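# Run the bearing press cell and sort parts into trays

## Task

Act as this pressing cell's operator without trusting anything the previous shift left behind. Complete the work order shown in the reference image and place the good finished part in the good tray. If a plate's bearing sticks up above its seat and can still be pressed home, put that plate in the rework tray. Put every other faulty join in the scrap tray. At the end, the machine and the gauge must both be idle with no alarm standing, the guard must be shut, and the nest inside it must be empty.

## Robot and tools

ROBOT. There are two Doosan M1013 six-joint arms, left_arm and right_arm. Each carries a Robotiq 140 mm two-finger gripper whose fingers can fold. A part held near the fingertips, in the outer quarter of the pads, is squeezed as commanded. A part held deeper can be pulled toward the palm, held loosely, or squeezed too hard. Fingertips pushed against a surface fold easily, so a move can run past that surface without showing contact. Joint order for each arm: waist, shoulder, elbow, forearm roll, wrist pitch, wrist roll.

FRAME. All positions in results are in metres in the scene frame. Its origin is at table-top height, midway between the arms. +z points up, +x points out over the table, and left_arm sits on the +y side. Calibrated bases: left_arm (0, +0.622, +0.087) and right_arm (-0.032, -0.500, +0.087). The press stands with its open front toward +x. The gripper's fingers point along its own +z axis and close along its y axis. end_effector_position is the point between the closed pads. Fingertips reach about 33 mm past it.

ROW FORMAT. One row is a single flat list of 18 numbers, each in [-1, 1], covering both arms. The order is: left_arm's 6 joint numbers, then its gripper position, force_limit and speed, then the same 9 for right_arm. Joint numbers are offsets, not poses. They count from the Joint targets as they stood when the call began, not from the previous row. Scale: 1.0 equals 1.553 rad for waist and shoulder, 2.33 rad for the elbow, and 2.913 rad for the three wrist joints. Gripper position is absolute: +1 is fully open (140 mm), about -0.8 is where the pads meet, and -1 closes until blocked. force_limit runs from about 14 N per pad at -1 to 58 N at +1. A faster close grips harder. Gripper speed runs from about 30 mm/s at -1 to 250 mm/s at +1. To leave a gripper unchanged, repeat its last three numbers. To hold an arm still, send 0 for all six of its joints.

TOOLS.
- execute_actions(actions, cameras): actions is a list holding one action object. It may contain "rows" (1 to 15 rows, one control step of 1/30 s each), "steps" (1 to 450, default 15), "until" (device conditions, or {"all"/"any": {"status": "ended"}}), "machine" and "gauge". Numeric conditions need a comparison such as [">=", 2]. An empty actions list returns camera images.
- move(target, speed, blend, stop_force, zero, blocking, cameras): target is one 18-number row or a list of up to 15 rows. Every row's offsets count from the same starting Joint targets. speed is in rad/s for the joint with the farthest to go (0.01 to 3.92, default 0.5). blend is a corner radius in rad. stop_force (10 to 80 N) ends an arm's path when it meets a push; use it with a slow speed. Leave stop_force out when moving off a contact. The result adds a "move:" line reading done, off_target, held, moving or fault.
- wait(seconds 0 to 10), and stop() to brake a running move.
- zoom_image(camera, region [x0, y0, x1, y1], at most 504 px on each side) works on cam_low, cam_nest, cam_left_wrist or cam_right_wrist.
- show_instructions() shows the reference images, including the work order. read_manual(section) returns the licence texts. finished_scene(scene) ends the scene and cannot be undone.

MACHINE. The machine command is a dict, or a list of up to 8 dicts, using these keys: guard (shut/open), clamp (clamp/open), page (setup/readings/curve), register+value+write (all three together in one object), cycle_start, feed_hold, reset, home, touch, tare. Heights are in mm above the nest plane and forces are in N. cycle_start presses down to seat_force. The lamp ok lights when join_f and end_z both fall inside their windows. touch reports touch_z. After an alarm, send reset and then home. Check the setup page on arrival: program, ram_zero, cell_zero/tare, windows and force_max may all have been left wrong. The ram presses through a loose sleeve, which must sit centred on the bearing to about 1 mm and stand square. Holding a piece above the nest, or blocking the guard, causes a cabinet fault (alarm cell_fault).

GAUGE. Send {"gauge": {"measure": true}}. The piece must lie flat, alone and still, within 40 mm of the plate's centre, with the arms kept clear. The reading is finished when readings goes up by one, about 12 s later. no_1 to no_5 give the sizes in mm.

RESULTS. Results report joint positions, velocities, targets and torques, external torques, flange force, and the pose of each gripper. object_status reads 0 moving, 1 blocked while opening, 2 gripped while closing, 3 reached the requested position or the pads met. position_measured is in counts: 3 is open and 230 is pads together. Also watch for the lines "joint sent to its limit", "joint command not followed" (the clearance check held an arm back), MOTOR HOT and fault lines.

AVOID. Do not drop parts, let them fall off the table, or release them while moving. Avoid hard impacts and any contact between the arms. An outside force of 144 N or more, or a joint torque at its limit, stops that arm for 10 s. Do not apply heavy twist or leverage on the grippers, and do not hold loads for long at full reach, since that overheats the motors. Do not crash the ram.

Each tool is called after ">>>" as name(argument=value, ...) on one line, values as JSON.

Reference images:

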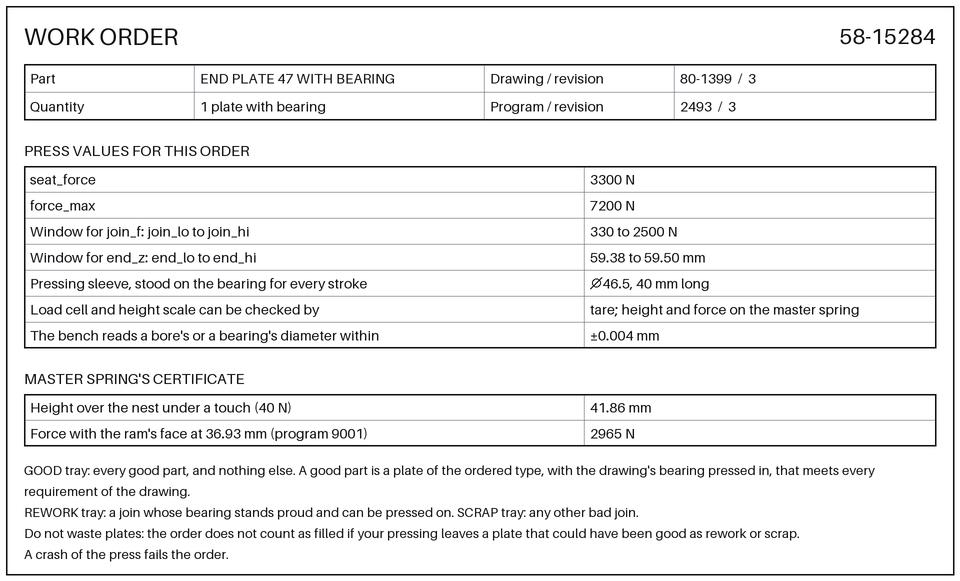

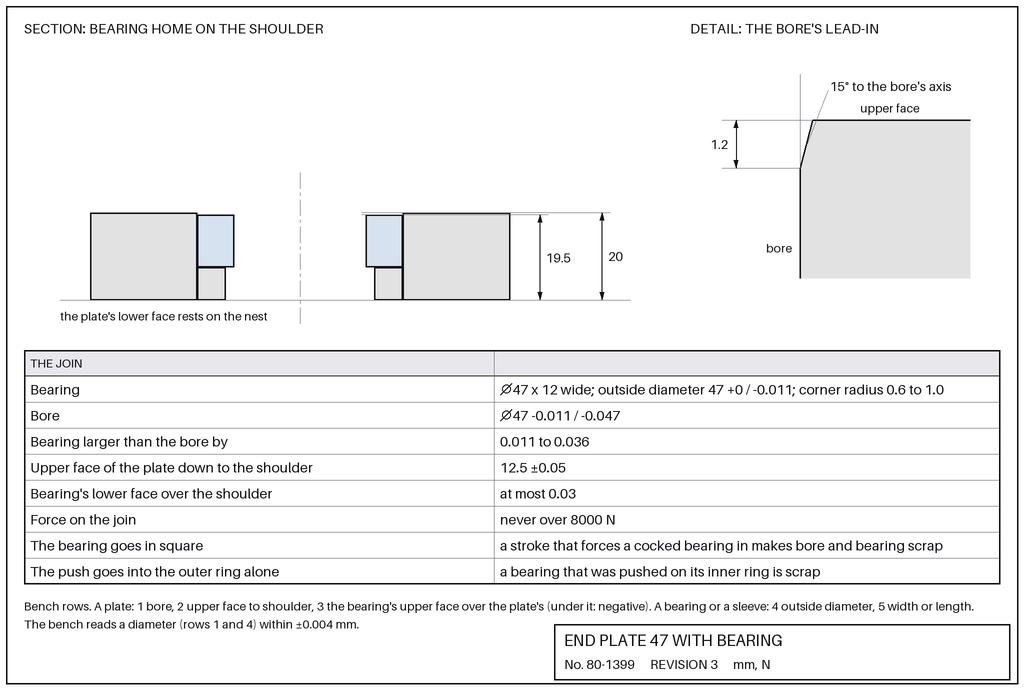

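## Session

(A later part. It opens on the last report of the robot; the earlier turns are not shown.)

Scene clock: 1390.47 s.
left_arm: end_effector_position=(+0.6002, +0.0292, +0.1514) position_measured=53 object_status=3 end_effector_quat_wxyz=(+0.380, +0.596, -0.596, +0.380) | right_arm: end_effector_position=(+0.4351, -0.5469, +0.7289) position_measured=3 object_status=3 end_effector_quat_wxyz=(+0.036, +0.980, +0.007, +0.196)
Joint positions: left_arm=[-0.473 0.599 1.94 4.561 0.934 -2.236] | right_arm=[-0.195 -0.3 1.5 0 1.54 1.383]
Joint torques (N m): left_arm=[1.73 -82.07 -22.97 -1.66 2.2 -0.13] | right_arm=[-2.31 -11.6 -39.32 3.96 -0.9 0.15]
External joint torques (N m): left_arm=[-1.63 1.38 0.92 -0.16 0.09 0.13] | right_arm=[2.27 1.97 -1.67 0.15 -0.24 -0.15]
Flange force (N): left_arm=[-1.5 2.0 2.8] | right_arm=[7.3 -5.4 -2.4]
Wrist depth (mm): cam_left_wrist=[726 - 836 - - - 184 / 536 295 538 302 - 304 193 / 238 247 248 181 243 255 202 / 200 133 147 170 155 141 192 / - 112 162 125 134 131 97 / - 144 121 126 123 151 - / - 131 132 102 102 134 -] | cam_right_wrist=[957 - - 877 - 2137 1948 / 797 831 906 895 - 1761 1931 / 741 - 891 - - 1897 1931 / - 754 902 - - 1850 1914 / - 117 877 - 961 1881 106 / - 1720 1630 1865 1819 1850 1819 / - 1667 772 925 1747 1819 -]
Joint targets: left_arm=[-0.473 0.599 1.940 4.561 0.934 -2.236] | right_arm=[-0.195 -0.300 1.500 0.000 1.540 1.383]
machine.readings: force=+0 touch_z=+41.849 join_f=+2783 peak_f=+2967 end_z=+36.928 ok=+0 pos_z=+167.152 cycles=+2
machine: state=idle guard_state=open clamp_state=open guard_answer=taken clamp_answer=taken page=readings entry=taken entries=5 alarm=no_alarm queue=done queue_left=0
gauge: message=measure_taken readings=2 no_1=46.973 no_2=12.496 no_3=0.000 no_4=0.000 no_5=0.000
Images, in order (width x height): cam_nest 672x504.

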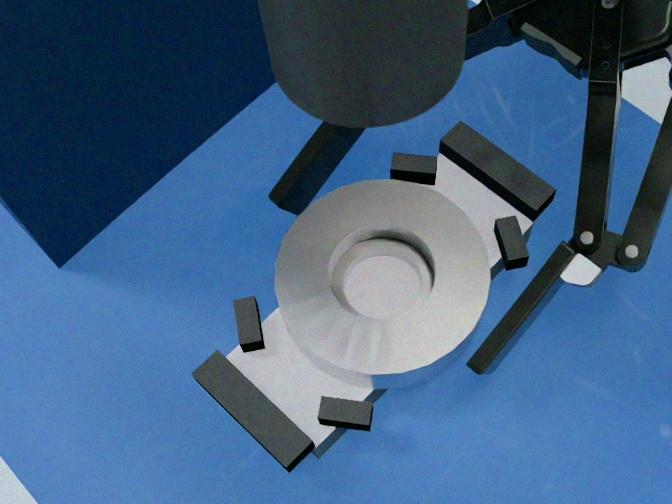

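>>> move(target=[0.2191, -0.1273, 0.0427, 0.1128, 0.0707, -0.0380, 1, 0.2, -1, 0, 0, 0, 0, 0, 0, 1, 1, 1], speed=0.15)

>>> execute_actions(actions=[{"machine": {"clamp": "clamp"}, "steps": 60}], cameras=["cam_nest"])

Scene clock: 1402.93 s.
left_arm: end_effector_position=(+0.6002, +0.2568, +0.2429) position_measured=3 object_status=3 end_effector_quat_wxyz=(+0.380, +0.597, -0.596, +0.380) | right_arm: end_effector_position=(+0.4351, -0.5469, +0.7289) position_measured=3 object_status=3 end_effector_quat_wxyz=(+0.036, +0.980, +0.007, +0.196)
Joint positions: left_arm=[-0.132 0.401 2.04 4.89 1.139 -2.347] | right_arm=[-0.195 -0.3 1.5 0 1.54 1.383]
Joint torques (N m): left_arm=[1.32 -67.55 -25.58 -1.49 1.88 -0.07] | right_arm=[-2.68 -12.01 -39.4 3.96 -0.95 0.14]
External joint torques (N m): left_arm=[-1.4 2.43 0.95 0.14 0.19 0.07] | right_arm=[2.62 2.45 -1.53 0.14 -0.18 -0.13]
Flange force (N): left_arm=[-2.6 -0.7 3.4] | right_arm=[8.0 -6.4 -2.2]
Wrist depth (mm): cam_left_wrist=[- - 3605 1128 - 325 223 / - 782 526 499 485 300 249 / - 594 407 362 437 307 282 / - 143 347 328 328 316 130 / - 275 293 291 295 288 106 / 337 331 335 334 336 339 101 / 311 306 309 300 313 307 323] | cam_right_wrist=[- - 913 937 1881 1983 1931 / - - 929 961 - 1931 1983 / 744 - 880 - - 2076 1881 / - - 880 - 941 1804 1948 / - 856 850 913 880 1850 106 / - 1680 1720 - 2019 1775 - / - 1528 1834 767 1693 1804 -]
Joint targets: left_arm=[-0.132 0.401 2.040 4.890 1.139 -2.347] | right_arm=[-0.195 -0.300 1.500 0.000 1.540 1.383]
machine.readings: force=+0 touch_z=+41.849 join_f=+2783 peak_f=+2967 end_z=+36.928 ok=+0 pos_z=+167.152 cycles=+2
machine: state=idle guard_state=open clamp_state=open guard_answer=taken clamp_answer=taken page=readings entry=taken entries=5 alarm=no_alarm queue=done queue_left=0
gauge: message=measure_taken readings=2 no_1=46.973 no_2=12.496 no_3=0.000 no_4=0.000 no_5=0.000
move: done

Scene clock: 1405.13 s.
left_arm: end_effector_position=(+0.6002, +0.2568, +0.2429) position_measured=3 object_status=3 end_effector_quat_wxyz=(+0.380, +0.597, -0.596, +0.380) | right_arm: end_effector_position=(+0.4351, -0.5469, +0.7289) position_measured=3 object_status=3 end_effector_quat_wxyz=(+0.036, +0.980, +0.007, +0.196)
Joint positions: left_arm=[-0.132 0.401 2.04 4.89 1.139 -2.347] | right_arm=[-0.195 -0.3 1.5 0 1.54 1.383]
Joint torques (N m): left_arm=[1.95 -66.05 -25.49 -1.3 1.97 -0.1] | right_arm=[-2.52 -11.6 -39.37 3.99 -0.94 0.13]
External joint torques (N m): left_arm=[-1.97 0.8 0.87 -0.05 0.1 0.1] | right_arm=[2.47 2.03 -1.58 0.11 -0.2 -0.13]
Flange force (N): left_arm=[-0.3 1.4 3.5] | right_arm=[7.4 -6.0 -2.3]
Wrist depth (mm): cam_left_wrist=[1802 - 2971 2156 - 302 223 / 668 - 497 505 482 327 248 / 585 416 411 355 416 308 288 / 494 143 334 338 352 317 317 / - 278 289 297 290 289 106 / - 338 331 334 334 342 323 / - 305 310 302 314 303 322] | cam_right_wrist=[- - - 937 891 2293 1948 / - - 933 - 917 1881 1761 / 710 736 - - 891 1850 1931 / - 146 884 - - 1789 1948 / - 867 909 - - 1775 106 / - 1583 1583 1931 1819 1865 1931 / - 1630 1680 803 1789 1819 1789]
Joint targets: left_arm=[-0.132 0.401 2.040 4.890 1.139 -2.347] | right_arm=[-0.195 -0.300 1.500 0.000 1.540 1.383]
Tool commands: left_gripper/position=+1.0 left_gripper/force_limit=+0.2 left_gripper/speed=-1.0 right_gripper/position=+1.0 right_gripper/force_limit=+1.0 right_gripper/speed=+1.0
machine.readings: force=+0 touch_z=+41.849 join_f=+2783 peak_f=+2967 end_z=+36.928 ok=+0 pos_z=+167.152 cycles=+2
machine: state=idle guard_state=open clamp_state=clamped guard_answer=taken clamp_answer=taken page=readings entry=taken entries=5 alarm=no_alarm queue=done queue_left=0
gauge: message=measure_taken readings=2 no_1=46.973 no_2=12.496 no_3=0.000 no_4=0.000 no_5=0.000
Images, in order (width x height): cam_nest 672x504.

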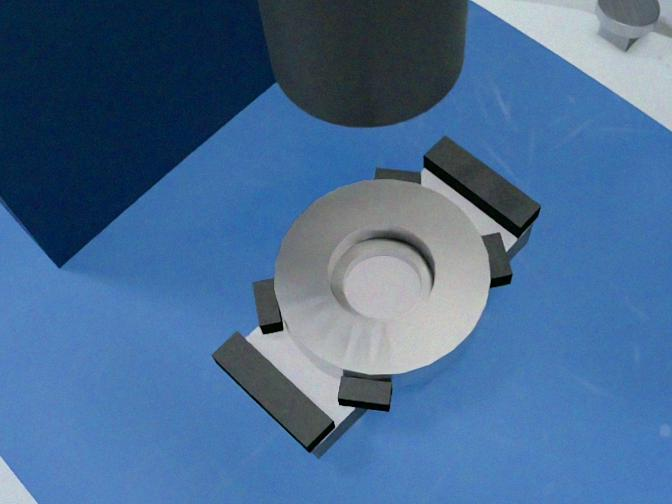

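>>> move(target=[-0.0095, 0.0681, 0.1985, -0.3769, -0.0383, 0.2361, 1, 0.2, -1, 0, 0, 0, 0, 0, 0, 1, 1, 1], speed=0.35, cameras=["cam_left_wrist"])

Scene clock: 1432.73 s.
left_arm: end_effector_position=(+0.5879, +0.3761, +0.0876) position_measured=3 object_status=3 end_effector_quat_wxyz=(+0.206, +0.779, -0.323, +0.497) | right_arm: end_effector_position=(+0.4351, -0.5469, +0.7289) position_measured=3 object_status=3 end_effector_quat_wxyz=(+0.036, +0.980, +0.007, +0.196)
Joint positions: left_arm=[-0.147 0.507 2.502 3.792 1.028 -1.66] | right_arm=[-0.195 -0.3 1.5 0 1.54 1.383]
Joint torques (N m): left_arm=[1.97 -56.78 -6.32 -0.21 2.78 0.01] | right_arm=[-2.68 -11.59 -39.32 4 -0.92 0.11]
External joint torques (N m): left_arm=[-1.96 0.8 0.95 -0.47 0.1 -0.01] | right_arm=[2.62 2 -1.67 0.11 -0.22 -0.11]
Flange force (N): left_arm=[-1.5 6.5 3.3] | right_arm=[7.5 -6.5 -2.4]
Wrist depth (mm): cam_left_wrist=[- 370 548 532 280 289 268 / 350 382 - 364 297 251 217 / 298 299 315 318 309 273 231 / - 123 258 227 249 263 236 / - 203 210 212 213 174 106 / - 169 189 190 190 182 182 / - 161 166 167 168 168 169] | cam_right_wrist=[- - - - 1043 1965 1931 / - - - - 937 1914 1881 / 778 860 - - 1028 1834 2038 / - 125 880 - 909 1775 1865 / - 116 - - - 1834 106 / - 1720 1706 1720 1804 1550 - / - 1733 891 767 1775 1819 1819]
Joint targets: left_arm=[-0.147 0.507 2.502 3.792 1.028 -1.659] | right_arm=[-0.195 -0.300 1.500 0.000 1.540 1.383]
machine.readings: force=+0 touch_z=+41.849 join_f=+2783 peak_f=+2967 end_z=+36.928 ok=+0 pos_z=+167.152 cycles=+2
machine: state=idle guard_state=open clamp_state=clamped guard_answer=taken clamp_answer=taken page=readings entry=taken entries=5 alarm=no_alarm queue=done queue_left=0
gauge: message=measure_taken readings=2 no_1=46.973 no_2=12.496 no_3=0.000 no_4=0.000 no_5=0.000
move: done
camera_calibration:
cam_left_wrist: T_world_to_cam=[[-0.708669, -0.705456, 0.0110066, 0.68795], [-0.506617, 0.497943, -0.703841, 0.174039], [0.491048, -0.504366, -0.710272, 0.104215], [0, 0, 0, 1]] pos_world=[0.524525, 0.451219, 0.188945]
Images, in order (width x height): cam_left_wrist 672x504.

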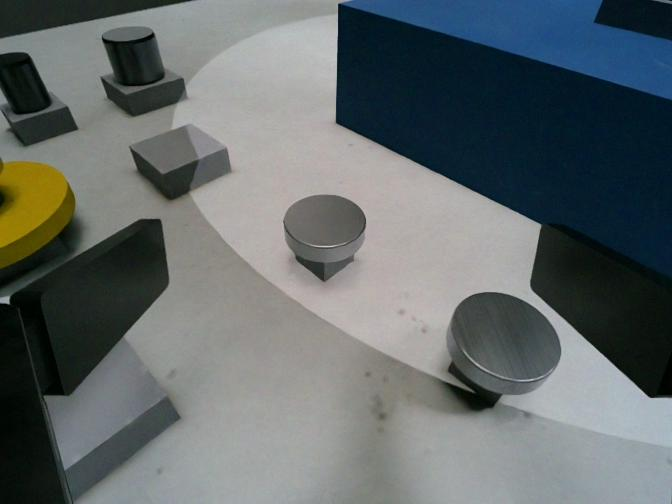

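>>> move(target=[-0.0221, 0.0369, -0.0256, -0.0122, -0.0018, 0.0009, 1, 0.2, -1, 0, 0, 0, 0, 0, 0, 1, 1, 1], speed=0.1, cameras=["cam_left_wrist"])

Scene clock: 1458.50 s.
left_arm: end_effector_position=(+0.6177, +0.3567, +0.0695) position_measured=3 object_status=3 end_effector_quat_wxyz=(+0.206, +0.779, -0.323, +0.496) | right_arm: end_effector_position=(+0.4351, -0.5469, +0.7289) position_measured=3 object_status=3 end_effector_quat_wxyz=(+0.036, +0.980, +0.007, +0.196)
Joint positions: left_arm=[-0.181 0.564 2.443 3.757 1.023 -1.657] | right_arm=[-0.195 -0.3 1.5 0 1.54 1.383]
Joint torques (N m): left_arm=[1.22 -61.46 -5.2 -0.62 2.72 -0.04] | right_arm=[-2.94 -11.78 -39.37 3.98 -0.92 0.11]
External joint torques (N m): left_arm=[-1.14 -0.06 -0.48 -0.07 0.17 0.04] | right_arm=[2.9 2.31 -1.47 0.12 -0.21 -0.1]
Flange force (N): left_arm=[0.5 2.1 2.0] | right_arm=[7.8 -7.3 -2.1]
Wrist depth (mm): cam_left_wrist=[- 336 461 469 245 224 210 / 335 345 362 336 288 225 197 / 276 267 282 284 284 254 212 / 236 143 230 185 234 149 215 / - 183 196 196 198 186 106 / - 168 169 170 171 140 132 / - 149 149 150 150 148 144] | cam_right_wrist=[909 917 - - 983 1914 1931 / - - - - 941 1948 1865 / 722 - 909 937 - 1948 1914 / - 125 853 917 - 1819 124 / - 117 873 917 898 1775 106 / - 1655 1680 2001 1761 1881 1789 / - 1287 1667 1655 1706 1865 1850]
Joint targets: left_arm=[-0.181 0.564 2.443 3.757 1.023 -1.657] | right_arm=[-0.195 -0.300 1.500 0.000 1.540 1.383]
machine.readings: force=+0 touch_z=+41.849 join_f=+2783 peak_f=+2967 end_z=+36.928 ok=+0 pos_z=+167.152 cycles=+2
machine: state=idle guard_state=open clamp_state=clamped guard_answer=taken clamp_answer=taken page=readings entry=taken entries=5 alarm=no_alarm queue=done queue_left=0
gauge: message=measure_taken readings=2 no_1=46.973 no_2=12.496 no_3=0.000 no_4=0.000 no_5=0.000
move: done
camera_calibration:
cam_left_wrist: T_world_to_cam=[[-0.708487, -0.705637, 0.0110578, 0.69548], [-0.507093, 0.498119, -0.703373, 0.186214], [0.490818, -0.503938, -0.710735, 0.0669128], [0, 0, 0, 1]] pos_world=[0.554324, 0.43172, 0.170845]
Images, in order (width x height): cam_left_wrist 672x504.

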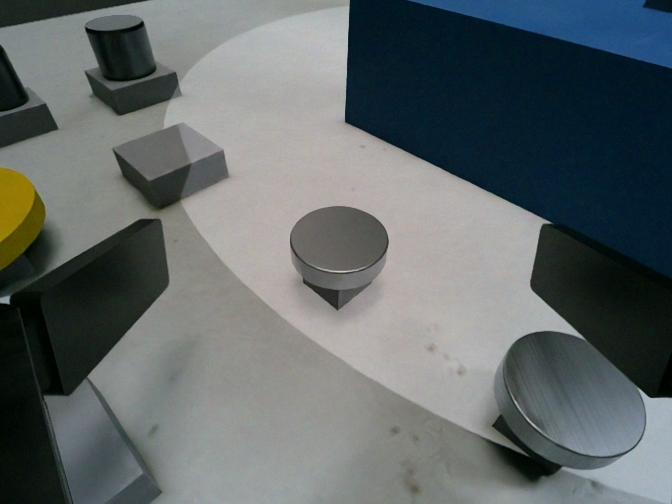

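>>> move(target=[-0.0183, 0.0303, -0.0212, -0.0102, -0.0015, 0.0010, 1, 0.2, -1, 0, 0, 0, 0, 0, 0, 1, 1, 1], speed=0.06, cameras=["cam_left_wrist"])

Scene clock: 1471.63 s.
left_arm: end_effector_position=(+0.6409, +0.3392, +0.0534) position_measured=3 object_status=3 end_effector_quat_wxyz=(+0.206, +0.779, -0.323, +0.496) | right_arm: end_effector_position=(+0.4351, -0.5469, +0.7289) position_measured=3 object_status=3 end_effector_quat_wxyz=(+0.036, +0.980, +0.007, +0.196)
Joint positions: left_arm=[-0.21 0.611 2.393 3.727 1.018 -1.654] | right_arm=[-0.195 -0.3 1.5 0 1.54 1.383]
Joint torques (N m): left_arm=[1.16 -67.92 -5.32 -0.65 2.84 -0.08] | right_arm=[-3.05 -11.71 -39.29 4.02 -0.92 0.12]
External joint torques (N m): left_arm=[-1.01 2.1 -0.61 -0.06 0.04 0.08] | right_arm=[2.99 2.17 -1.63 0.07 -0.22 -0.12]
Flange force (N): left_arm=[-3.7 1.2 4.6] | right_arm=[8.0 -7.6 -2.3]
Wrist depth (mm): cam_left_wrist=[384 317 452 432 - 193 182 / 321 309 327 315 257 214 179 / - 225 254 255 257 230 199 / - 143 214 160 203 205 201 / - 165 176 166 178 173 106 / - 152 152 153 154 151 113 / - 134 134 135 136 133 105] | cam_right_wrist=[843 - - 850 949 - 1965 / 754 - 887 996 884 1733 1914 / 724 - - 941 961 1834 1931 / - 124 - - - - 1850 / - 125 917 891 933 1834 106 / - 1680 1643 1914 1804 1819 1834 / - 1693 1680 1643 1775 1789 1865]
Joint targets: left_arm=[-0.210 0.611 2.393 3.727 1.018 -1.654] | right_arm=[-0.195 -0.300 1.500 0.000 1.540 1.383]
machine.readings: force=+0 touch_z=+41.849 join_f=+2783 peak_f=+2967 end_z=+36.928 ok=+0 pos_z=+167.152 cycles=+2
machine: state=idle guard_state=open clamp_state=clamped guard_answer=taken clamp_answer=taken page=readings entry=taken entries=5 alarm=no_alarm queue=done queue_left=0
gauge: message=measure_taken readings=2 no_1=46.973 no_2=12.496 no_3=0.000 no_4=0.000 no_5=0.000
move: done
camera_calibration:
cam_left_wrist: T_world_to_cam=[[-0.708453, -0.705681, 0.0104102, 0.699916], [-0.506903, 0.49852, -0.703226, 0.195193], [0.491064, -0.50348, -0.71089, 0.0349785], [0, 0, 0, 1]] pos_world=[0.577625, 0.414221, 0.154844]
Images, in order (width x height): cam_left_wrist 672x504.

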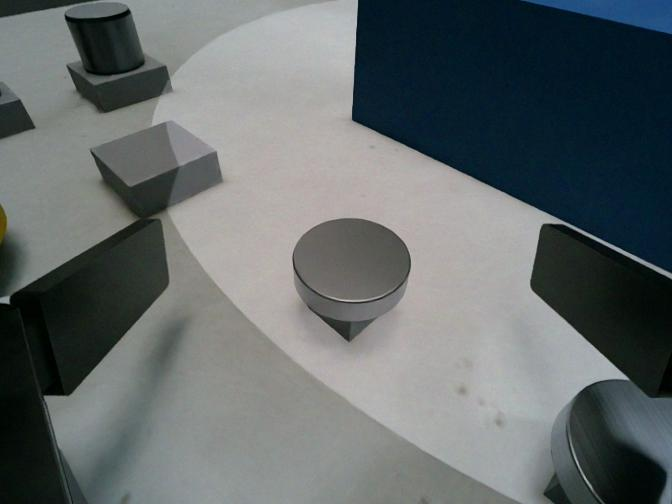

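>>> execute_actions(actions=[{"rows": [[0,0,0,0,0,0,-1,0.2,-1,0,0,0,0,0,0,1,1,1]], "steps": 130}], cameras=["cam_left_wrist"])

Scene clock: 1483.50 s.
left_arm: end_effector_position=(+0.6410, +0.3392, +0.0534) position_measured=162 object_status=2 end_effector_quat_wxyz=(+0.206, +0.779, -0.323, +0.496) | right_arm: end_effector_position=(+0.4351, -0.5469, +0.7289) position_measured=3 object_status=3 end_effector_quat_wxyz=(+0.036, +0.980, +0.007, +0.196)
Joint positions: left_arm=[-0.21 0.611 2.393 3.727 1.018 -1.654] | right_arm=[-0.195 -0.3 1.5 0 1.54 1.383]
Joint torques (N m): left_arm=[1.02 -62.95 -5.45 -0.42 1.25 -0.06] | right_arm=[-2.61 -11.76 -39.27 3.96 -0.97 0.11]
External joint torques (N m): left_arm=[-1.02 -2.96 -0.55 -0.29 1.69 0.06] | right_arm=[2.57 2.15 -1.7 0.14 -0.16 -0.1]
Flange force (N): left_arm=[3.0 3.7 -1.9] | right_arm=[7.8 -6.3 -2.6]
Wrist depth (mm): cam_left_wrist=[381 310 505 - 225 191 172 / 321 325 327 326 255 203 183 / 249 235 253 255 258 235 200 / - 208 140 160 145 216 205 / - 83 - 166 147 91 79 / - - - 153 - - 71 / - - - 134 135 - 68] | cam_right_wrist=[895 949 953 - - 1897 1965 / - - - 863 - 1931 1983 / 719 - - - - 1897 1865 / 767 125 - - - 1775 1914 / - 117 867 - - 1881 106 / - 1655 1655 1190 1747 1850 1804 / - 1693 1761 789 1775 1618 1834]
Joint targets: left_arm=[-0.210 0.611 2.393 3.727 1.018 -1.654] | right_arm=[-0.195 -0.300 1.500 0.000 1.540 1.383]
machine.readings: force=+0 touch_z=+41.849 join_f=+2783 peak_f=+2967 end_z=+36.928 ok=+0 pos_z=+167.152 cycles=+2
machine: state=idle guard_state=open clamp_state=clamped guard_answer=taken clamp_answer=taken page=readings entry=taken entries=5 alarm=no_alarm queue=done queue_left=0
gauge: message=measure_taken readings=2 no_1=46.973 no_2=12.496 no_3=0.000 no_4=0.000 no_5=0.000
camera_calibration:
cam_left_wrist: T_world_to_cam=[[-0.708453, -0.705681, 0.0104102, 0.699917], [-0.506903, 0.49852, -0.703226, 0.195123], [0.491064, -0.50348, -0.71089, 0.0349075], [0, 0, 0, 1]] pos_world=[0.577625, 0.414221, 0.154744]
Images, in order (width x height): cam_left_wrist 672x504.

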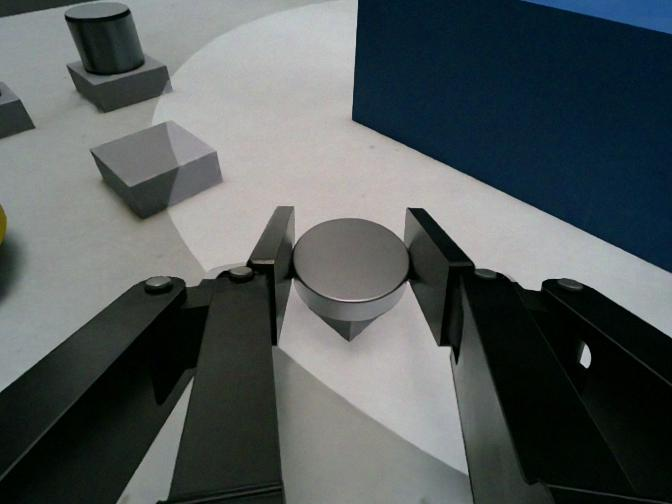

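>>> move(target=[[0.0004, -0.0855, 0.0021, 0.0176, -0.0359, -0.0309, -1, 0.2, -1, 0, 0, 0, 0, 0, 0, 1, 1, 1], [-0.1206, -0.2482, -0.0561, -0.4608, -0.1508, 0.1929, -1, 0.2, -1, 0, 0, 0, 0, 0, 0, 1, 1, 1], [0.0280, 0.0431, -0.2124, -0.6518, -0.0427, 0.2376, -1, 0.2, -1, 0, 0, 0, 0, 0, 0, 1, 1, 1]], speed=[0.1, 0.4, 0.3], blend=[0.03, 0.1, 0], cameras=["cam_left_wrist"])

Scene clock: 1513.33 s.
left_arm: end_effector_position=(+0.8948, +0.7341, +0.1103) position_measured=162 object_status=2 end_effector_quat_wxyz=(-0.206, +0.779, +0.323, +0.496) | right_arm: end_effector_position=(+0.4351, -0.5469, +0.7289) position_measured=3 object_status=3 end_effector_quat_wxyz=(+0.036, +0.980, +0.007, +0.196)
Joint positions: left_arm=[-0.166 0.678 1.898 1.828 0.894 -0.962] | right_arm=[-0.195 -0.3 1.5 0 1.54 1.383]
Joint torques (N m): left_arm=[1.96 -93.02 -28.91 1.04 2.51 -0.09] | right_arm=[-2.78 -11.64 -39.34 3.98 -0.96 0.12]
External joint torques (N m): left_arm=[-2.03 -0.41 0.89 -0.3 -0.09 0.08] | right_arm=[2.72 2.08 -1.61 0.12 -0.17 -0.11]
Flange force (N): left_arm=[-0.6 0.4 -3.9] | right_arm=[7.6 -6.8 -2.4]
Wrist depth (mm): cam_left_wrist=[- 2783 - 1506 - 249 218 / 2114 2499 2055 - 434 273 236 / 1832 1929 - 371 353 301 269 / 284 - 112 160 144 293 292 / - 83 83 207 147 91 78 / - - - 186 - - 71 / - - - 164 164 - 68] | cam_right_wrist=[- - 953 884 - 1983 1914 / - 895 937 - 961 1693 1914 / 775 - 902 - - - 1897 / - - - - - - 1881 / - 125 - 863 891 1834 106 / - 1680 1720 1733 1804 1865 - / - 1667 1804 786 1819 1804 -]
Joint targets: left_arm=[-0.166 0.678 1.898 1.828 0.894 -0.962] | right_arm=[-0.195 -0.300 1.500 0.000 1.540 1.383]
machine.readings: force=+0 touch_z=+41.849 join_f=+2783 peak_f=+2967 end_z=+36.928 ok=+0 pos_z=+167.152 cycles=+2
machine: state=idle guard_state=open clamp_state=clamped guard_answer=taken clamp_answer=taken page=readings entry=taken entries=5 alarm=no_alarm queue=done queue_left=0
gauge: message=measure_taken readings=2 no_1=46.973 no_2=12.496 no_3=0.000 no_4=0.000 no_5=0.000
move: done
camera_calibration:
cam_left_wrist: T_world_to_cam=[[0.70593, -0.708209, 0.0101611, -0.105914], [-0.498296, -0.506786, -0.703469, 0.897343], [0.503353, 0.491537, -0.710653, -0.591969], [0, 0, 0, 1]] pos_world=[0.819879, 0.670726, 0.211645]
Images, in order (width x height): cam_left_wrist 672x504.

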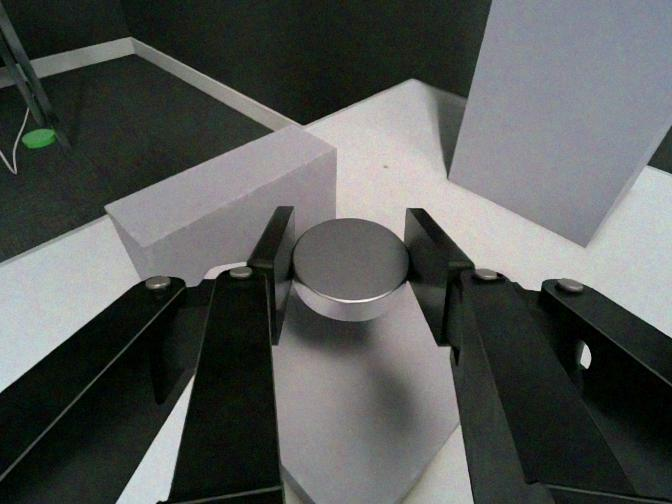

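>>> move(target=[-0.0003, 0.0569, -0.0015, 0.0221, 0.0082, -0.0356, -1, 0.2, -1, 0, 0, 0, 0, 0, 0, 1, 1, 1], speed=0.02, stop_force=15)

>>> execute_actions(actions=[{"rows": [[0,0,0,0,0,0,0.0,0.2,-1,0,0,0,0,0,0,1,1,1]], "steps": 50}], cameras=["cam_left_wrist"])

Scene clock: 1523.90 s.
left_arm: end_effector_position=(+0.8953, +0.7338, +0.0600) position_measured=162 object_status=2 end_effector_quat_wxyz=(-0.206, +0.779, +0.322, +0.497) | right_arm: end_effector_position=(+0.4351, -0.5469, +0.7289) position_measured=3 object_status=3 end_effector_quat_wxyz=(+0.036, +0.980, +0.007, +0.196)
Joint positions: left_arm=[-0.167 0.753 1.895 1.883 0.915 -1.049] | right_arm=[-0.195 -0.3 1.5 0 1.54 1.383]
Joint torques (N m): left_arm=[2 -82.43 -21.52 -0.44 -3.08 0.1] | right_arm=[-2.52 -11.78 -39.16 4 -0.93 0.12]
External joint torques (N m): left_arm=[-1.84 -14.31 -3.95 0.97 5.65 -0.1] | right_arm=[2.48 2.17 -1.81 0.1 -0.2 -0.12]
Flange force (N): left_arm=[12.4 -2.5 -14.6] | right_arm=[8.0 -6.0 -2.7]
Wrist depth (mm): cam_left_wrist=[2156 2557 - 1341 - 250 217 / 2177 - - 346 345 272 233 / 251 - - 221 258 268 259 / 216 208 125 160 145 219 219 / - 83 83 149 147 91 79 / - - - 133 133 - 71 / - - - 121 123 - 68] | cam_right_wrist=[- 929 - - 1024 1983 2038 / - - - - 1983 2057 1897 / 797 - 873 - - 1850 1931 / - - - - - 1897 1948 / - 116 - - - 1881 106 / - 1667 1720 1850 1733 1804 - / - 1667 1881 925 1789 - -]
Joint targets: left_arm=[-0.167 0.753 1.895 1.883 0.915 -1.049] | right_arm=[-0.195 -0.300 1.500 0.000 1.540 1.383]
machine.readings: force=+0 touch_z=+41.849 join_f=+2783 peak_f=+2967 end_z=+36.928 ok=+0 pos_z=+167.152 cycles=+2
machine: state=idle guard_state=open clamp_state=clamped guard_answer=taken clamp_answer=taken page=readings entry=taken entries=5 alarm=no_alarm queue=done queue_left=0
gauge: message=measure_taken readings=2 no_1=46.973 no_2=12.496 no_3=0.000 no_4=0.000 no_5=0.000
move: contact (left_arm); left_arm: the wrist roll is farthest, 0.016 rad from its target

Scene clock: 1525.77 s.
left_arm: end_effector_position=(+0.8953, +0.7338, +0.0600) position_measured=129 object_status=3 end_effector_quat_wxyz=(-0.206, +0.779, +0.322, +0.497) | right_arm: end_effector_position=(+0.4351, -0.5469, +0.7289) position_measured=3 object_status=3 end_effector_quat_wxyz=(+0.036, +0.980, +0.007, +0.196)
Joint positions: left_arm=[-0.167 0.753 1.895 1.883 0.915 -1.049] | right_arm=[-0.195 -0.3 1.5 0 1.54 1.383]
Joint torques (N m): left_arm=[1.92 -98.92 -26.42 0.75 2.46 -0.08] | right_arm=[-3.15 -11.69 -39.39 3.98 -0.98 0.13]
External joint torques (N m): left_arm=[-2.04 2.24 0.98 -0.22 0.1 0.08] | right_arm=[3.09 2.12 -1.56 0.12 -0.16 -0.13]
Flange force (N): left_arm=[-3.8 1.9 -1.3] | right_arm=[7.8 -7.8 -2.3]
Wrist depth (mm): cam_left_wrist=[2471 2339 - - 1400 252 218 / 2199 - - 339 325 273 237 / 261 - - 225 267 267 257 / 214 204 139 164 158 211 237 / - 89 148 148 149 85 82 / - - 136 132 133 - - / - - 140 122 134 - -] | cam_right_wrist=[- - 902 - 974 1897 2019 / - 921 957 - - 1865 1914 / 762 - - - 917 1897 1881 / 754 146 - - 970 147 1931 / - 870 856 - - 1834 106 / - 1804 1747 1680 1819 1789 1897 / - 1706 1706 898 1789 2223 -]
Joint targets: left_arm=[-0.167 0.753 1.895 1.883 0.915 -1.049] | right_arm=[-0.195 -0.300 1.500 0.000 1.540 1.383]
machine.readings: force=+0 touch_z=+41.849 join_f=+2783 peak_f=+2967 end_z=+36.928 ok=+0 pos_z=+167.152 cycles=+2
machine: state=idle guard_state=open clamp_state=clamped guard_answer=taken clamp_answer=taken page=readings entry=taken entries=5 alarm=no_alarm queue=done queue_left=0
gauge: message=measure_taken readings=2 no_1=46.973 no_2=12.496 no_3=0.000 no_4=0.000 no_5=0.000
camera_calibration:
cam_left_wrist: T_world_to_cam=[[0.705678, -0.70846, 0.0101083, -0.105584], [-0.498232, -0.506318, -0.703852, 0.86158], [0.503769, 0.491656, -0.710275, -0.628274], [0, 0, 0, 1]] pos_world=[0.82028, 0.670326, 0.161245]
Images, in order (width x height): cam_left_wrist 672x504.

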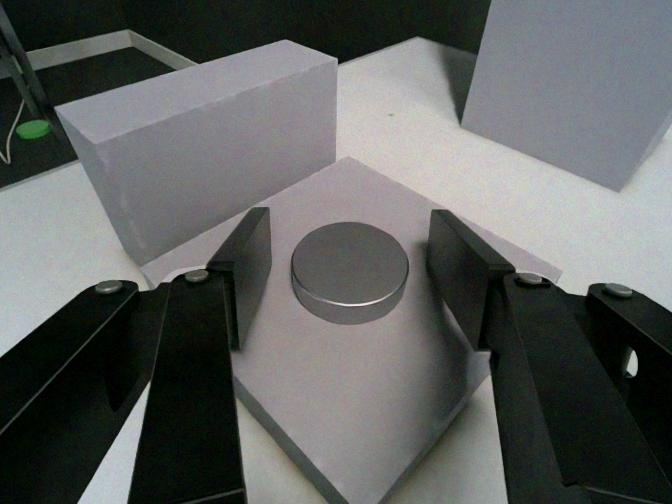

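>>> move(target=[-0.1728, -0.1345, 0.0700, -0.0962, 0.0418, 0.0276, 0.0, 0.2, -1, 0, 0, 0, 0, 0, 0, 1, 1, 1], speed=0.12)

>>> execute_actions(actions=[{"gauge": {"measure": true}, "steps": 450, "until": {"gauge": {"readings": [">=", 3]}}}])

Scene clock: 1536.37 s.
left_arm: end_effector_position=(+0.7718, +0.5927, +0.1503) position_measured=129 object_status=3 end_effector_quat_wxyz=(-0.205, +0.779, +0.323, +0.496) | right_arm: end_effector_position=(+0.4351, -0.5469, +0.7289) position_measured=3 object_status=3 end_effector_quat_wxyz=(+0.036, +0.980, +0.007, +0.196)
Joint positions: left_arm=[-0.435 0.544 2.058 1.603 1.036 -0.969] | right_arm=[-0.195 -0.3 1.5 0 1.54 1.383]
Joint torques (N m): left_arm=[1.96 -82.07 -27.28 1.72 2.26 -0.1] | right_arm=[-2.97 -11.76 -39.29 3.96 -0.95 0.13]
External joint torques (N m): left_arm=[-1.66 1.72 0.79 -0.37 0.17 0.1] | right_arm=[2.89 2.25 -1.64 0.14 -0.19 -0.13]
Flange force (N): left_arm=[-3.4 1.4 -1.9] | right_arm=[8.0 -7.2 -2.4]
Wrist depth (mm): cam_left_wrist=[2783 2748 - - 420 384 - / 2244 2416 - - 454 441 - / 420 - 362 362 411 420 433 / 342 322 132 331 165 351 355 / - 89 276 284 287 85 82 / - - 254 261 264 - - / - - 223 225 224 - -] | cam_right_wrist=[- - 949 - - 1865 2076 / - 694 - 863 - 1865 2038 / - 827 - - - 1914 1914 / - 125 - - - 1881 1931 / - 115 - 906 953 1834 106 / - 1706 1789 1733 1761 1865 1865 / - 1693 1630 809 1747 1819 -]
Joint targets: left_arm=[-0.435 0.544 2.058 1.603 1.036 -0.969] | right_arm=[-0.195 -0.300 1.500 0.000 1.540 1.383]
machine.readings: force=+0 touch_z=+41.849 join_f=+2783 peak_f=+2967 end_z=+36.928 ok=+0 pos_z=+167.152 cycles=+2
machine: state=idle guard_state=open clamp_state=clamped guard_answer=taken clamp_answer=taken page=readings entry=taken entries=5 alarm=no_alarm queue=done queue_left=0
gauge: message=measure_taken readings=2 no_1=46.973 no_2=12.496 no_3=0.000 no_4=0.000 no_5=0.000
move: done

Scene clock: 1548.57 s.
left_arm: end_effector_position=(+0.7718, +0.5926, +0.1504) position_measured=129 object_status=3 end_effector_quat_wxyz=(-0.205, +0.779, +0.323, +0.496) | right_arm: end_effector_position=(+0.4351, -0.5469, +0.7289) position_measured=3 object_status=3 end_effector_quat_wxyz=(+0.036, +0.980, +0.007, +0.196)
Joint positions: left_arm=[-0.435 0.544 2.058 1.603 1.036 -0.969] | right_arm=[-0.195 -0.3 1.5 0 1.54 1.383]
Joint torques (N m): left_arm=[2.25 -81.6 -27.43 1.55 2.28 -0.14] | right_arm=[-2.68 -12.03 -39.28 3.97 -0.95 0.09]
External joint torques (N m): left_arm=[-2.11 1.01 0.88 -0.19 0.15 0.14] | right_arm=[2.63 2.44 -1.69 0.13 -0.19 -0.08]
Flange force (N): left_arm=[-2.8 0.7 -3.0] | right_arm=[8.3 -6.5 -2.5]
Wrist depth (mm): cam_left_wrist=[2715 3282 - 1773 424 378 1032 / 2339 2390 - - 467 455 - / 1817 419 382 366 429 463 - / 341 355 139 329 165 346 355 / - 89 284 294 285 85 82 / - - 253 254 256 - - / - - 223 224 225 - -] | cam_right_wrist=[- - - 1014 - 2001 1914 / - 917 - 929 1014 1897 1931 / - - 867 917 925 1914 1965 / - 125 - 887 987 1865 1897 / - 125 933 884 - 1819 106 / - 1789 1680 1881 1881 1789 - / - 1693 1865 1550 1747 1819 -]
Joint targets: left_arm=[-0.435 0.544 2.058 1.603 1.036 -0.969] | right_arm=[-0.195 -0.300 1.500 0.000 1.540 1.383]
Tool commands: left_gripper/position=+0.0 left_gripper/force_limit=+0.2 left_gripper/speed=-1.0 right_gripper/position=+1.0 right_gripper/force_limit=+1.0 right_gripper/speed=+1.0
machine.readings: force=+0 touch_z=+41.849 join_f=+2783 peak_f=+2967 end_z=+36.928 ok=+0 pos_z=+167.152 cycles=+2
machine: state=idle guard_state=open clamp_state=clamped guard_answer=taken clamp_answer=taken page=readings entry=taken entries=5 alarm=no_alarm queue=done queue_left=0
gauge: message=measure_taken readings=3 no_1=0.000 no_2=0.000 no_3=0.000 no_4=46.994 no_5=12.014

>>> move(target=[0.1701, 0.1314, -0.0683, 0.0943, -0.0413, -0.0271, 0.3, 0.2, -1, 0, 0, 0, 0, 0, 0, 1, 1, 1], speed=0.12, cameras=["cam_left_wrist"])

Scene clock: 1572.87 s.
left_arm: end_effector_position=(+0.8930, +0.7313, +0.0622) position_measured=91 object_status=3 end_effector_quat_wxyz=(-0.206, +0.779, +0.323, +0.496) | right_arm: end_effector_position=(+0.4351, -0.5469, +0.7289) position_measured=3 object_status=3 end_effector_quat_wxyz=(+0.036, +0.980, +0.007, +0.196)
Joint positions: left_arm=[-0.171 0.748 1.899 1.877 0.916 -1.048] | right_arm=[-0.195 -0.3 1.5 0 1.54 1.383]
Joint torques (N m): left_arm=[1.39 -99.83 -26.91 0.63 2.42 -0.07] | right_arm=[-2.42 -11.86 -39.27 4.01 -0.94 0.13]
External joint torques (N m): left_arm=[-1.31 3.42 1.43 -0.1 0.13 0.06] | right_arm=[2.34 2.33 -1.65 0.08 -0.2 -0.13]
Flange force (N): left_arm=[-5.1 1.1 0.4] | right_arm=[7.9 -5.7 -2.4]
Wrist depth (mm): cam_left_wrist=[2715 2364 - - - 254 223 / 2390 - - 235 330 275 238 / 253 - - 223 268 273 262 / 217 208 171 166 172 137 224 / - 89 151 151 156 116 85 / - - 152 135 139 162 - / - - 141 125 139 - -] | cam_right_wrist=[- - - - - 1865 1948 / - - - 970 1618 1897 1789 / - 895 945 - 925 1595 1948 / 770 145 - 895 974 1834 1914 / - 116 - - - 1865 106 / - 1655 1693 1865 1761 1897 1948 / - 1720 1747 795 1429 - 1747]
Joint targets: left_arm=[-0.171 0.748 1.899 1.877 0.916 -1.048] | right_arm=[-0.195 -0.300 1.500 0.000 1.540 1.383]
machine.readings: force=+0 touch_z=+41.849 join_f=+2783 peak_f=+2967 end_z=+36.928 ok=+0 pos_z=+167.152 cycles=+2
machine: state=idle guard_state=open clamp_state=clamped guard_answer=taken clamp_answer=taken page=readings entry=taken entries=5 alarm=no_alarm queue=done queue_left=0
gauge: message=measure_taken readings=3 no_1=0.000 no_2=0.000 no_3=0.000 no_4=46.994 no_5=12.014
move: done
camera_calibration:
cam_left_wrist: T_world_to_cam=[[0.706135, -0.707996, 0.0107622, -0.106546], [-0.497792, -0.507178, -0.703544, 0.860881], [0.503564, 0.491439, -0.710571, -0.623962], [0, 0, 0, 1]] pos_world=[0.81798, 0.667825, 0.163445]
Images, in order (width x height): cam_left_wrist 672x504.

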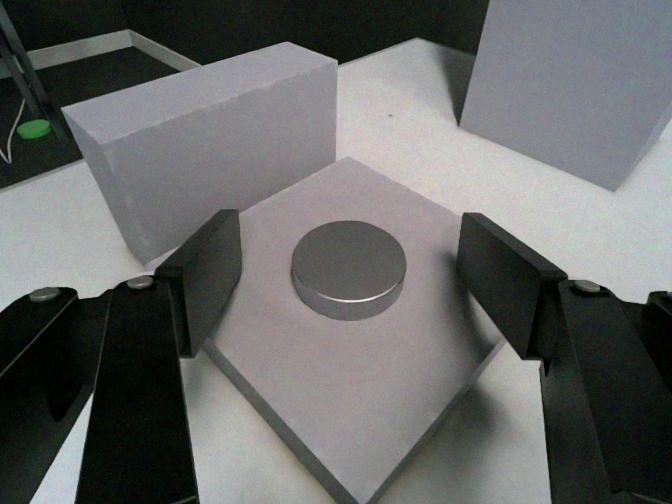

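>>> move(target=[0, 0.0016, 0, 0.0006, 0.0002, -0.0010, 0.3, 0.2, -1, 0, 0, 0, 0, 0, 0, 1, 1, 1], speed=0.05)

>>> execute_actions(actions=[{"rows": [[0,0,0,0,0,0,-1,0.2,-1,0,0,0,0,0,0,1,1,1]], "steps": 90}], cameras=["cam_left_wrist"])

Scene clock: 1584.40 s.
left_arm: end_effector_position=(+0.8929, +0.7313, +0.0604) position_measured=91 object_status=3 end_effector_quat_wxyz=(-0.206, +0.779, +0.323, +0.496) | right_arm: end_effector_position=(+0.4351, -0.5469, +0.7289) position_measured=3 object_status=3 end_effector_quat_wxyz=(+0.036, +0.980, +0.007, +0.196)
Joint positions: left_arm=[-0.171 0.75 1.899 1.879 0.917 -1.051] | right_arm=[-0.195 -0.3 1.5 0 1.54 1.383]
Joint torques (N m): left_arm=[1.8 -98.81 -26.18 0.73 2.36 -0.16] | right_arm=[-2.7 -11.95 -39.31 3.92 -0.95 0.14]
External joint torques (N m): left_arm=[-1.69 2.14 0.73 -0.2 0.19 0.16] | right_arm=[2.68 2.35 -1.65 0.19 -0.19 -0.14]
Flange force (N): left_arm=[-3.4 2.1 -0.7] | right_arm=[8.1 -6.5 -2.4]
Wrist depth (mm): cam_left_wrist=[2618 2715 - - 489 254 220 / 2339 173 - 339 326 277 239 / 261 - - 221 257 270 257 / 215 - 169 164 170 137 220 / - 89 149 152 154 116 86 / - - 150 133 137 - - / - - 140 123 138 - -] | cam_right_wrist=[863 891 - - 929 1789 2076 / - - - - - 1834 2001 / 778 945 880 902 921 1865 2038 / - 124 - - 884 1897 1965 / - 860 843 - 895 1865 106 / - 1667 1693 1850 1761 1733 - / - 1720 1706 746 1761 1850 -]
Joint targets: left_arm=[-0.171 0.750 1.899 1.879 0.917 -1.051] | right_arm=[-0.195 -0.300 1.500 0.000 1.540 1.383]
machine.readings: force=+0 touch_z=+41.849 join_f=+2783 peak_f=+2967 end_z=+36.928 ok=+0 pos_z=+167.152 cycles=+2
machine: state=idle guard_state=open clamp_state=clamped guard_answer=taken clamp_answer=taken page=readings entry=taken entries=5 alarm=no_alarm queue=done queue_left=0
gauge: message=measure_taken readings=3 no_1=0.000 no_2=0.000 no_3=0.000 no_4=46.994 no_5=12.014
move: done

Scene clock: 1587.60 s.
left_arm: end_effector_position=(+0.8929, +0.7313, +0.0604) position_measured=162 object_status=2 end_effector_quat_wxyz=(-0.206, +0.779, +0.323, +0.496) | right_arm: end_effector_position=(+0.4351, -0.5469, +0.7289) position_measured=3 object_status=3 end_effector_quat_wxyz=(+0.036, +0.980, +0.007, +0.196)
Joint positions: left_arm=[-0.171 0.75 1.899 1.879 0.917 -1.051] | right_arm=[-0.195 -0.3 1.5 0 1.54 1.383]
Joint torques (N m): left_arm=[6.59 -86.05 -20.75 -1.22 -0.57 0.2] | right_arm=[-2.77 -11.79 -39.21 4 -0.97 0.11]
External joint torques (N m): left_arm=[-6.52 -10.37 -4.62 1.75 3.13 -0.2] | right_arm=[2.73 2.25 -1.72 0.11 -0.16 -0.11]
Flange force (N): left_arm=[6.9 3.4 -12.7] | right_arm=[8.1 -6.8 -2.6]
Wrist depth (mm): cam_left_wrist=[2649 - - - 1222 254 220 / 2390 - - - 310 275 238 / 261 - - 221 269 269 261 / 214 208 124 164 145 221 221 / - 83 83 152 149 91 79 / - - - 133 133 - 71 / - - - 123 123 - -] | cam_right_wrist=[- 870 1024 895 - 1881 1948 / - - 877 909 953 1897 2001 / - 815 - - - 1789 1897 / - 125 - 895 - - 131 / - 114 - 906 - 1680 106 / - 1733 1804 1733 1747 1850 1897 / - 1693 772 780 1804 1680 1914]
Joint targets: left_arm=[-0.171 0.750 1.899 1.879 0.917 -1.051] | right_arm=[-0.195 -0.300 1.500 0.000 1.540 1.383]
machine.readings: force=+0 touch_z=+41.849 join_f=+2783 peak_f=+2967 end_z=+36.928 ok=+0 pos_z=+167.152 cycles=+2
machine: state=idle guard_state=open clamp_state=clamped guard_answer=taken clamp_answer=taken page=readings entry=taken entries=5 alarm=no_alarm queue=done queue_left=0
gauge: message=measure_taken readings=3 no_1=0.000 no_2=0.000 no_3=0.000 no_4=46.994 no_5=12.014
camera_calibration:
cam_left_wrist: T_world_to_cam=[[0.706137, -0.707995, 0.0106623, -0.106443], [-0.497901, -0.507188, -0.703459, 0.859818], [0.503453, 0.49143, -0.710656, -0.625108], [0, 0, 0, 1]] pos_world=[0.81798, 0.667925, 0.161745]
Images, in order (width x height): cam_left_wrist 672x504.

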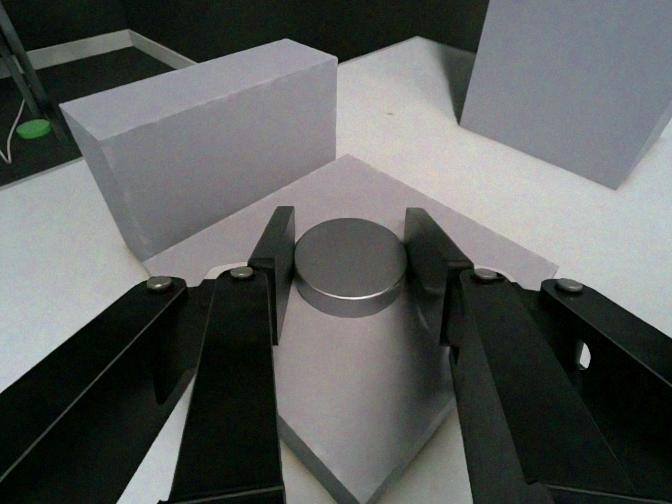

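>>> move(target=[[0, -0.0464, -0.0004, -0.0174, -0.0080, 0.0306, -1, 0.2, -1, 0, 0, 0, 0, 0, 0, 1, 1, 1], [-0.1457, -0.3377, 0.1559, 0.1736, -0.1162, -0.0141, -1, 0.2, -1, 0, 0, 0, 0, 0, 0, 1, 1, 1]], speed=[0.08, 0.3], blend=[0.02, 0])

>>> move(target=[[0.1677, 0.0903, -0.1016, 0.8665, 0.1948, -0.4492, -1, 0.2, -1, 0, 0, 0, 0, 0, 0, 1, 1, 1], [-0.0426, 0.1896, -0.1410, 0.7718, 0.1200, -0.4296, -1, 0.2, -1, 0, 0, 0, 0, 0, 0, 1, 1, 1]], speed=[0.5, 0.2], blend=[0.05, 0], cameras=["cam_left_wrist", "cam_nest"])

Scene clock: 1609.50 s.
left_arm: end_effector_position=(+0.7510, +0.4545, +0.2596) position_measured=162 object_status=2 end_effector_quat_wxyz=(+0.000, +0.844, +0.000, +0.537) | right_arm: end_effector_position=(+0.4351, -0.5469, +0.7289) position_measured=3 object_status=3 end_effector_quat_wxyz=(+0.036, +0.980, +0.007, +0.196)
Joint positions: left_arm=[-0.397 0.226 2.262 2.385 0.578 -1.092] | right_arm=[-0.195 -0.3 1.5 0 1.54 1.383]
Joint torques (N m): left_arm=[2.17 -56.85 -31.82 -1.06 2.91 -0.14] | right_arm=[-2.73 -11.99 -39.31 3.95 -0.91 0.14]
External joint torques (N m): left_arm=[-2.09 2.71 0.92 -0.13 -0.28 0.14] | right_arm=[2.67 2.48 -1.57 0.14 -0.22 -0.14]
Flange force (N): left_arm=[-3.5 5.1 1.6] | right_arm=[8.1 -6.5 -2.2]
Wrist depth (mm): cam_left_wrist=[409 475 - 1278 - - - / 465 489 - 1392 1271 - - / 558 526 - 582 621 664 - / 510 - 112 165 143 449 - / - 83 83 414 124 91 79 / - - - 316 - - 71 / - - - 307 - - 68] | cam_right_wrist=[- - 906 917 - 2076 1914 / - - 983 884 - 1914 1931 / 770 902 - - - 1819 1897 / - - - - 887 147 1965 / - 125 - - - 1804 106 / - 1693 1706 1804 1850 1897 1850 / - 1733 1693 724 1819 1775 1804]
Joint targets: left_arm=[-0.397 0.226 2.262 2.385 0.578 -1.092] | right_arm=[-0.195 -0.300 1.500 0.000 1.540 1.383]
machine.readings: force=+0 touch_z=+41.849 join_f=+2783 peak_f=+2967 end_z=+36.928 ok=+0 pos_z=+167.152 cycles=+2
machine: state=idle guard_state=open clamp_state=clamped guard_answer=taken clamp_answer=taken page=readings entry=taken entries=5 alarm=no_alarm queue=done queue_left=0
gauge: message=measure_taken readings=3 no_1=0.000 no_2=0.000 no_3=0.000 no_4=46.994 no_5=12.014
move: done

Scene clock: 1616.63 s.
left_arm: end_effector_position=(+0.6002, +0.0366, +0.2053) position_measured=162 object_status=2 end_effector_quat_wxyz=(+0.380, +0.597, -0.596, +0.380) | right_arm: end_effector_position=(+0.4351, -0.5469, +0.7289) position_measured=3 object_status=3 end_effector_quat_wxyz=(+0.036, +0.980, +0.007, +0.196)
Joint positions: left_arm=[-0.463 0.52 1.934 4.633 0.928 -2.343] | right_arm=[-0.195 -0.3 1.5 0 1.54 1.383]
Joint torques (N m): left_arm=[2.04 -80.1 -26.25 -1.82 2.36 -0.12] | right_arm=[-2.73 -11.66 -39.29 4.01 -0.97 0.15]
External joint torques (N m): left_arm=[-1.95 3.12 1.1 -0.05 -0.25 0.11] | right_arm=[2.66 2.07 -1.69 0.09 -0.16 -0.15]
Flange force (N): left_arm=[-2.9 0.6 5.0] | right_arm=[7.7 -6.5 -2.5]
Wrist depth (mm): cam_left_wrist=[- - 920 924 2856 3012 193 / - 635 577 698 681 3141 192 / - 527 340 334 347 311 201 / - 278 125 165 144 276 201 / - 83 83 185 154 92 79 / - - - 169 171 - 71 / - - - 152 152 - 68] | cam_right_wrist=[- - - 929 - 1931 1897 / - - 887 - - 1881 1965 / - 778 991 - 933 1865 1897 / - 125 - - 917 1804 1914 / - 116 - - - - 106 / - 1720 1720 1789 1804 1850 1914 / - 1583 1948 775 1775 1865 1834]
Joint targets: left_arm=[-0.463 0.520 1.934 4.633 0.928 -2.343] | right_arm=[-0.195 -0.300 1.500 0.000 1.540 1.383]
machine.readings: force=+0 touch_z=+41.849 join_f=+2783 peak_f=+2967 end_z=+36.928 ok=+0 pos_z=+167.152 cycles=+2
machine: state=idle guard_state=open clamp_state=clamped guard_answer=taken clamp_answer=taken page=readings entry=taken entries=5 alarm=no_alarm queue=done queue_left=0
gauge: message=measure_taken readings=3 no_1=0.000 no_2=0.000 no_3=0.000 no_4=46.994 no_5=12.014
move: done
camera_calibration:
cam_left_wrist: T_world_to_cam=[[-0.999945, 0.00114933, 0.0103799, 0.604995], [-0.00648067, 0.71111, -0.703051, 0.124033], [-0.00818932, -0.70308, -0.711064, 0.317584], [0, 0, 0, 1]] pos_world=[0.608367, 0.13439, 0.306744]
Images, in order (width x height): cam_nest 672x504, cam_left_wrist 672x504.

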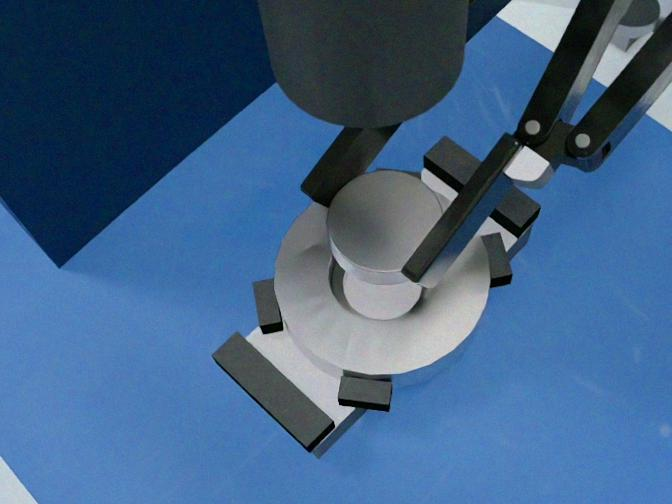

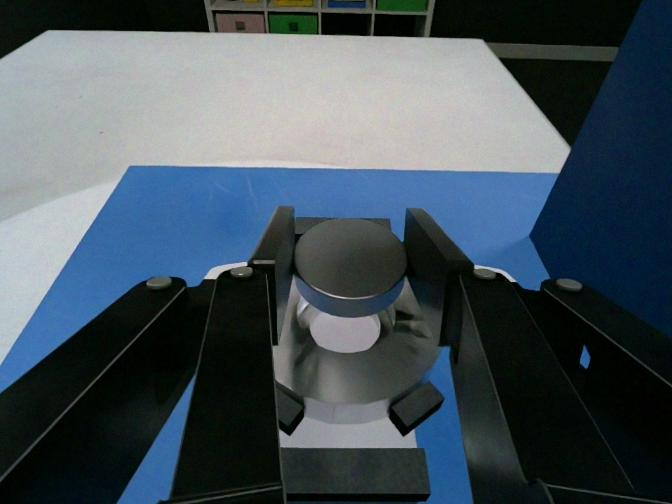

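>>> zoom_image(camera="cam_nest", region=[260, 150, 512, 402])

Scaled by 2.000 from the camera's 672x504 image, which has a finer 960x720 frame.

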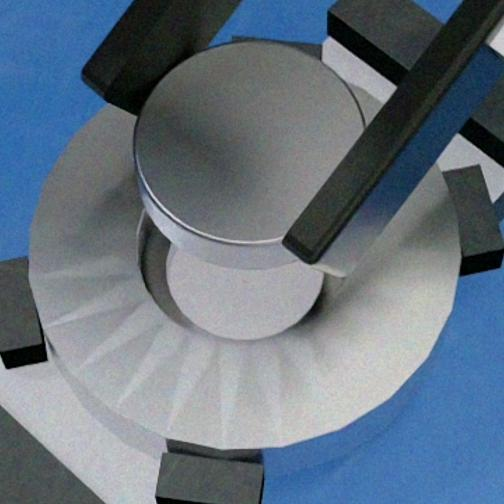

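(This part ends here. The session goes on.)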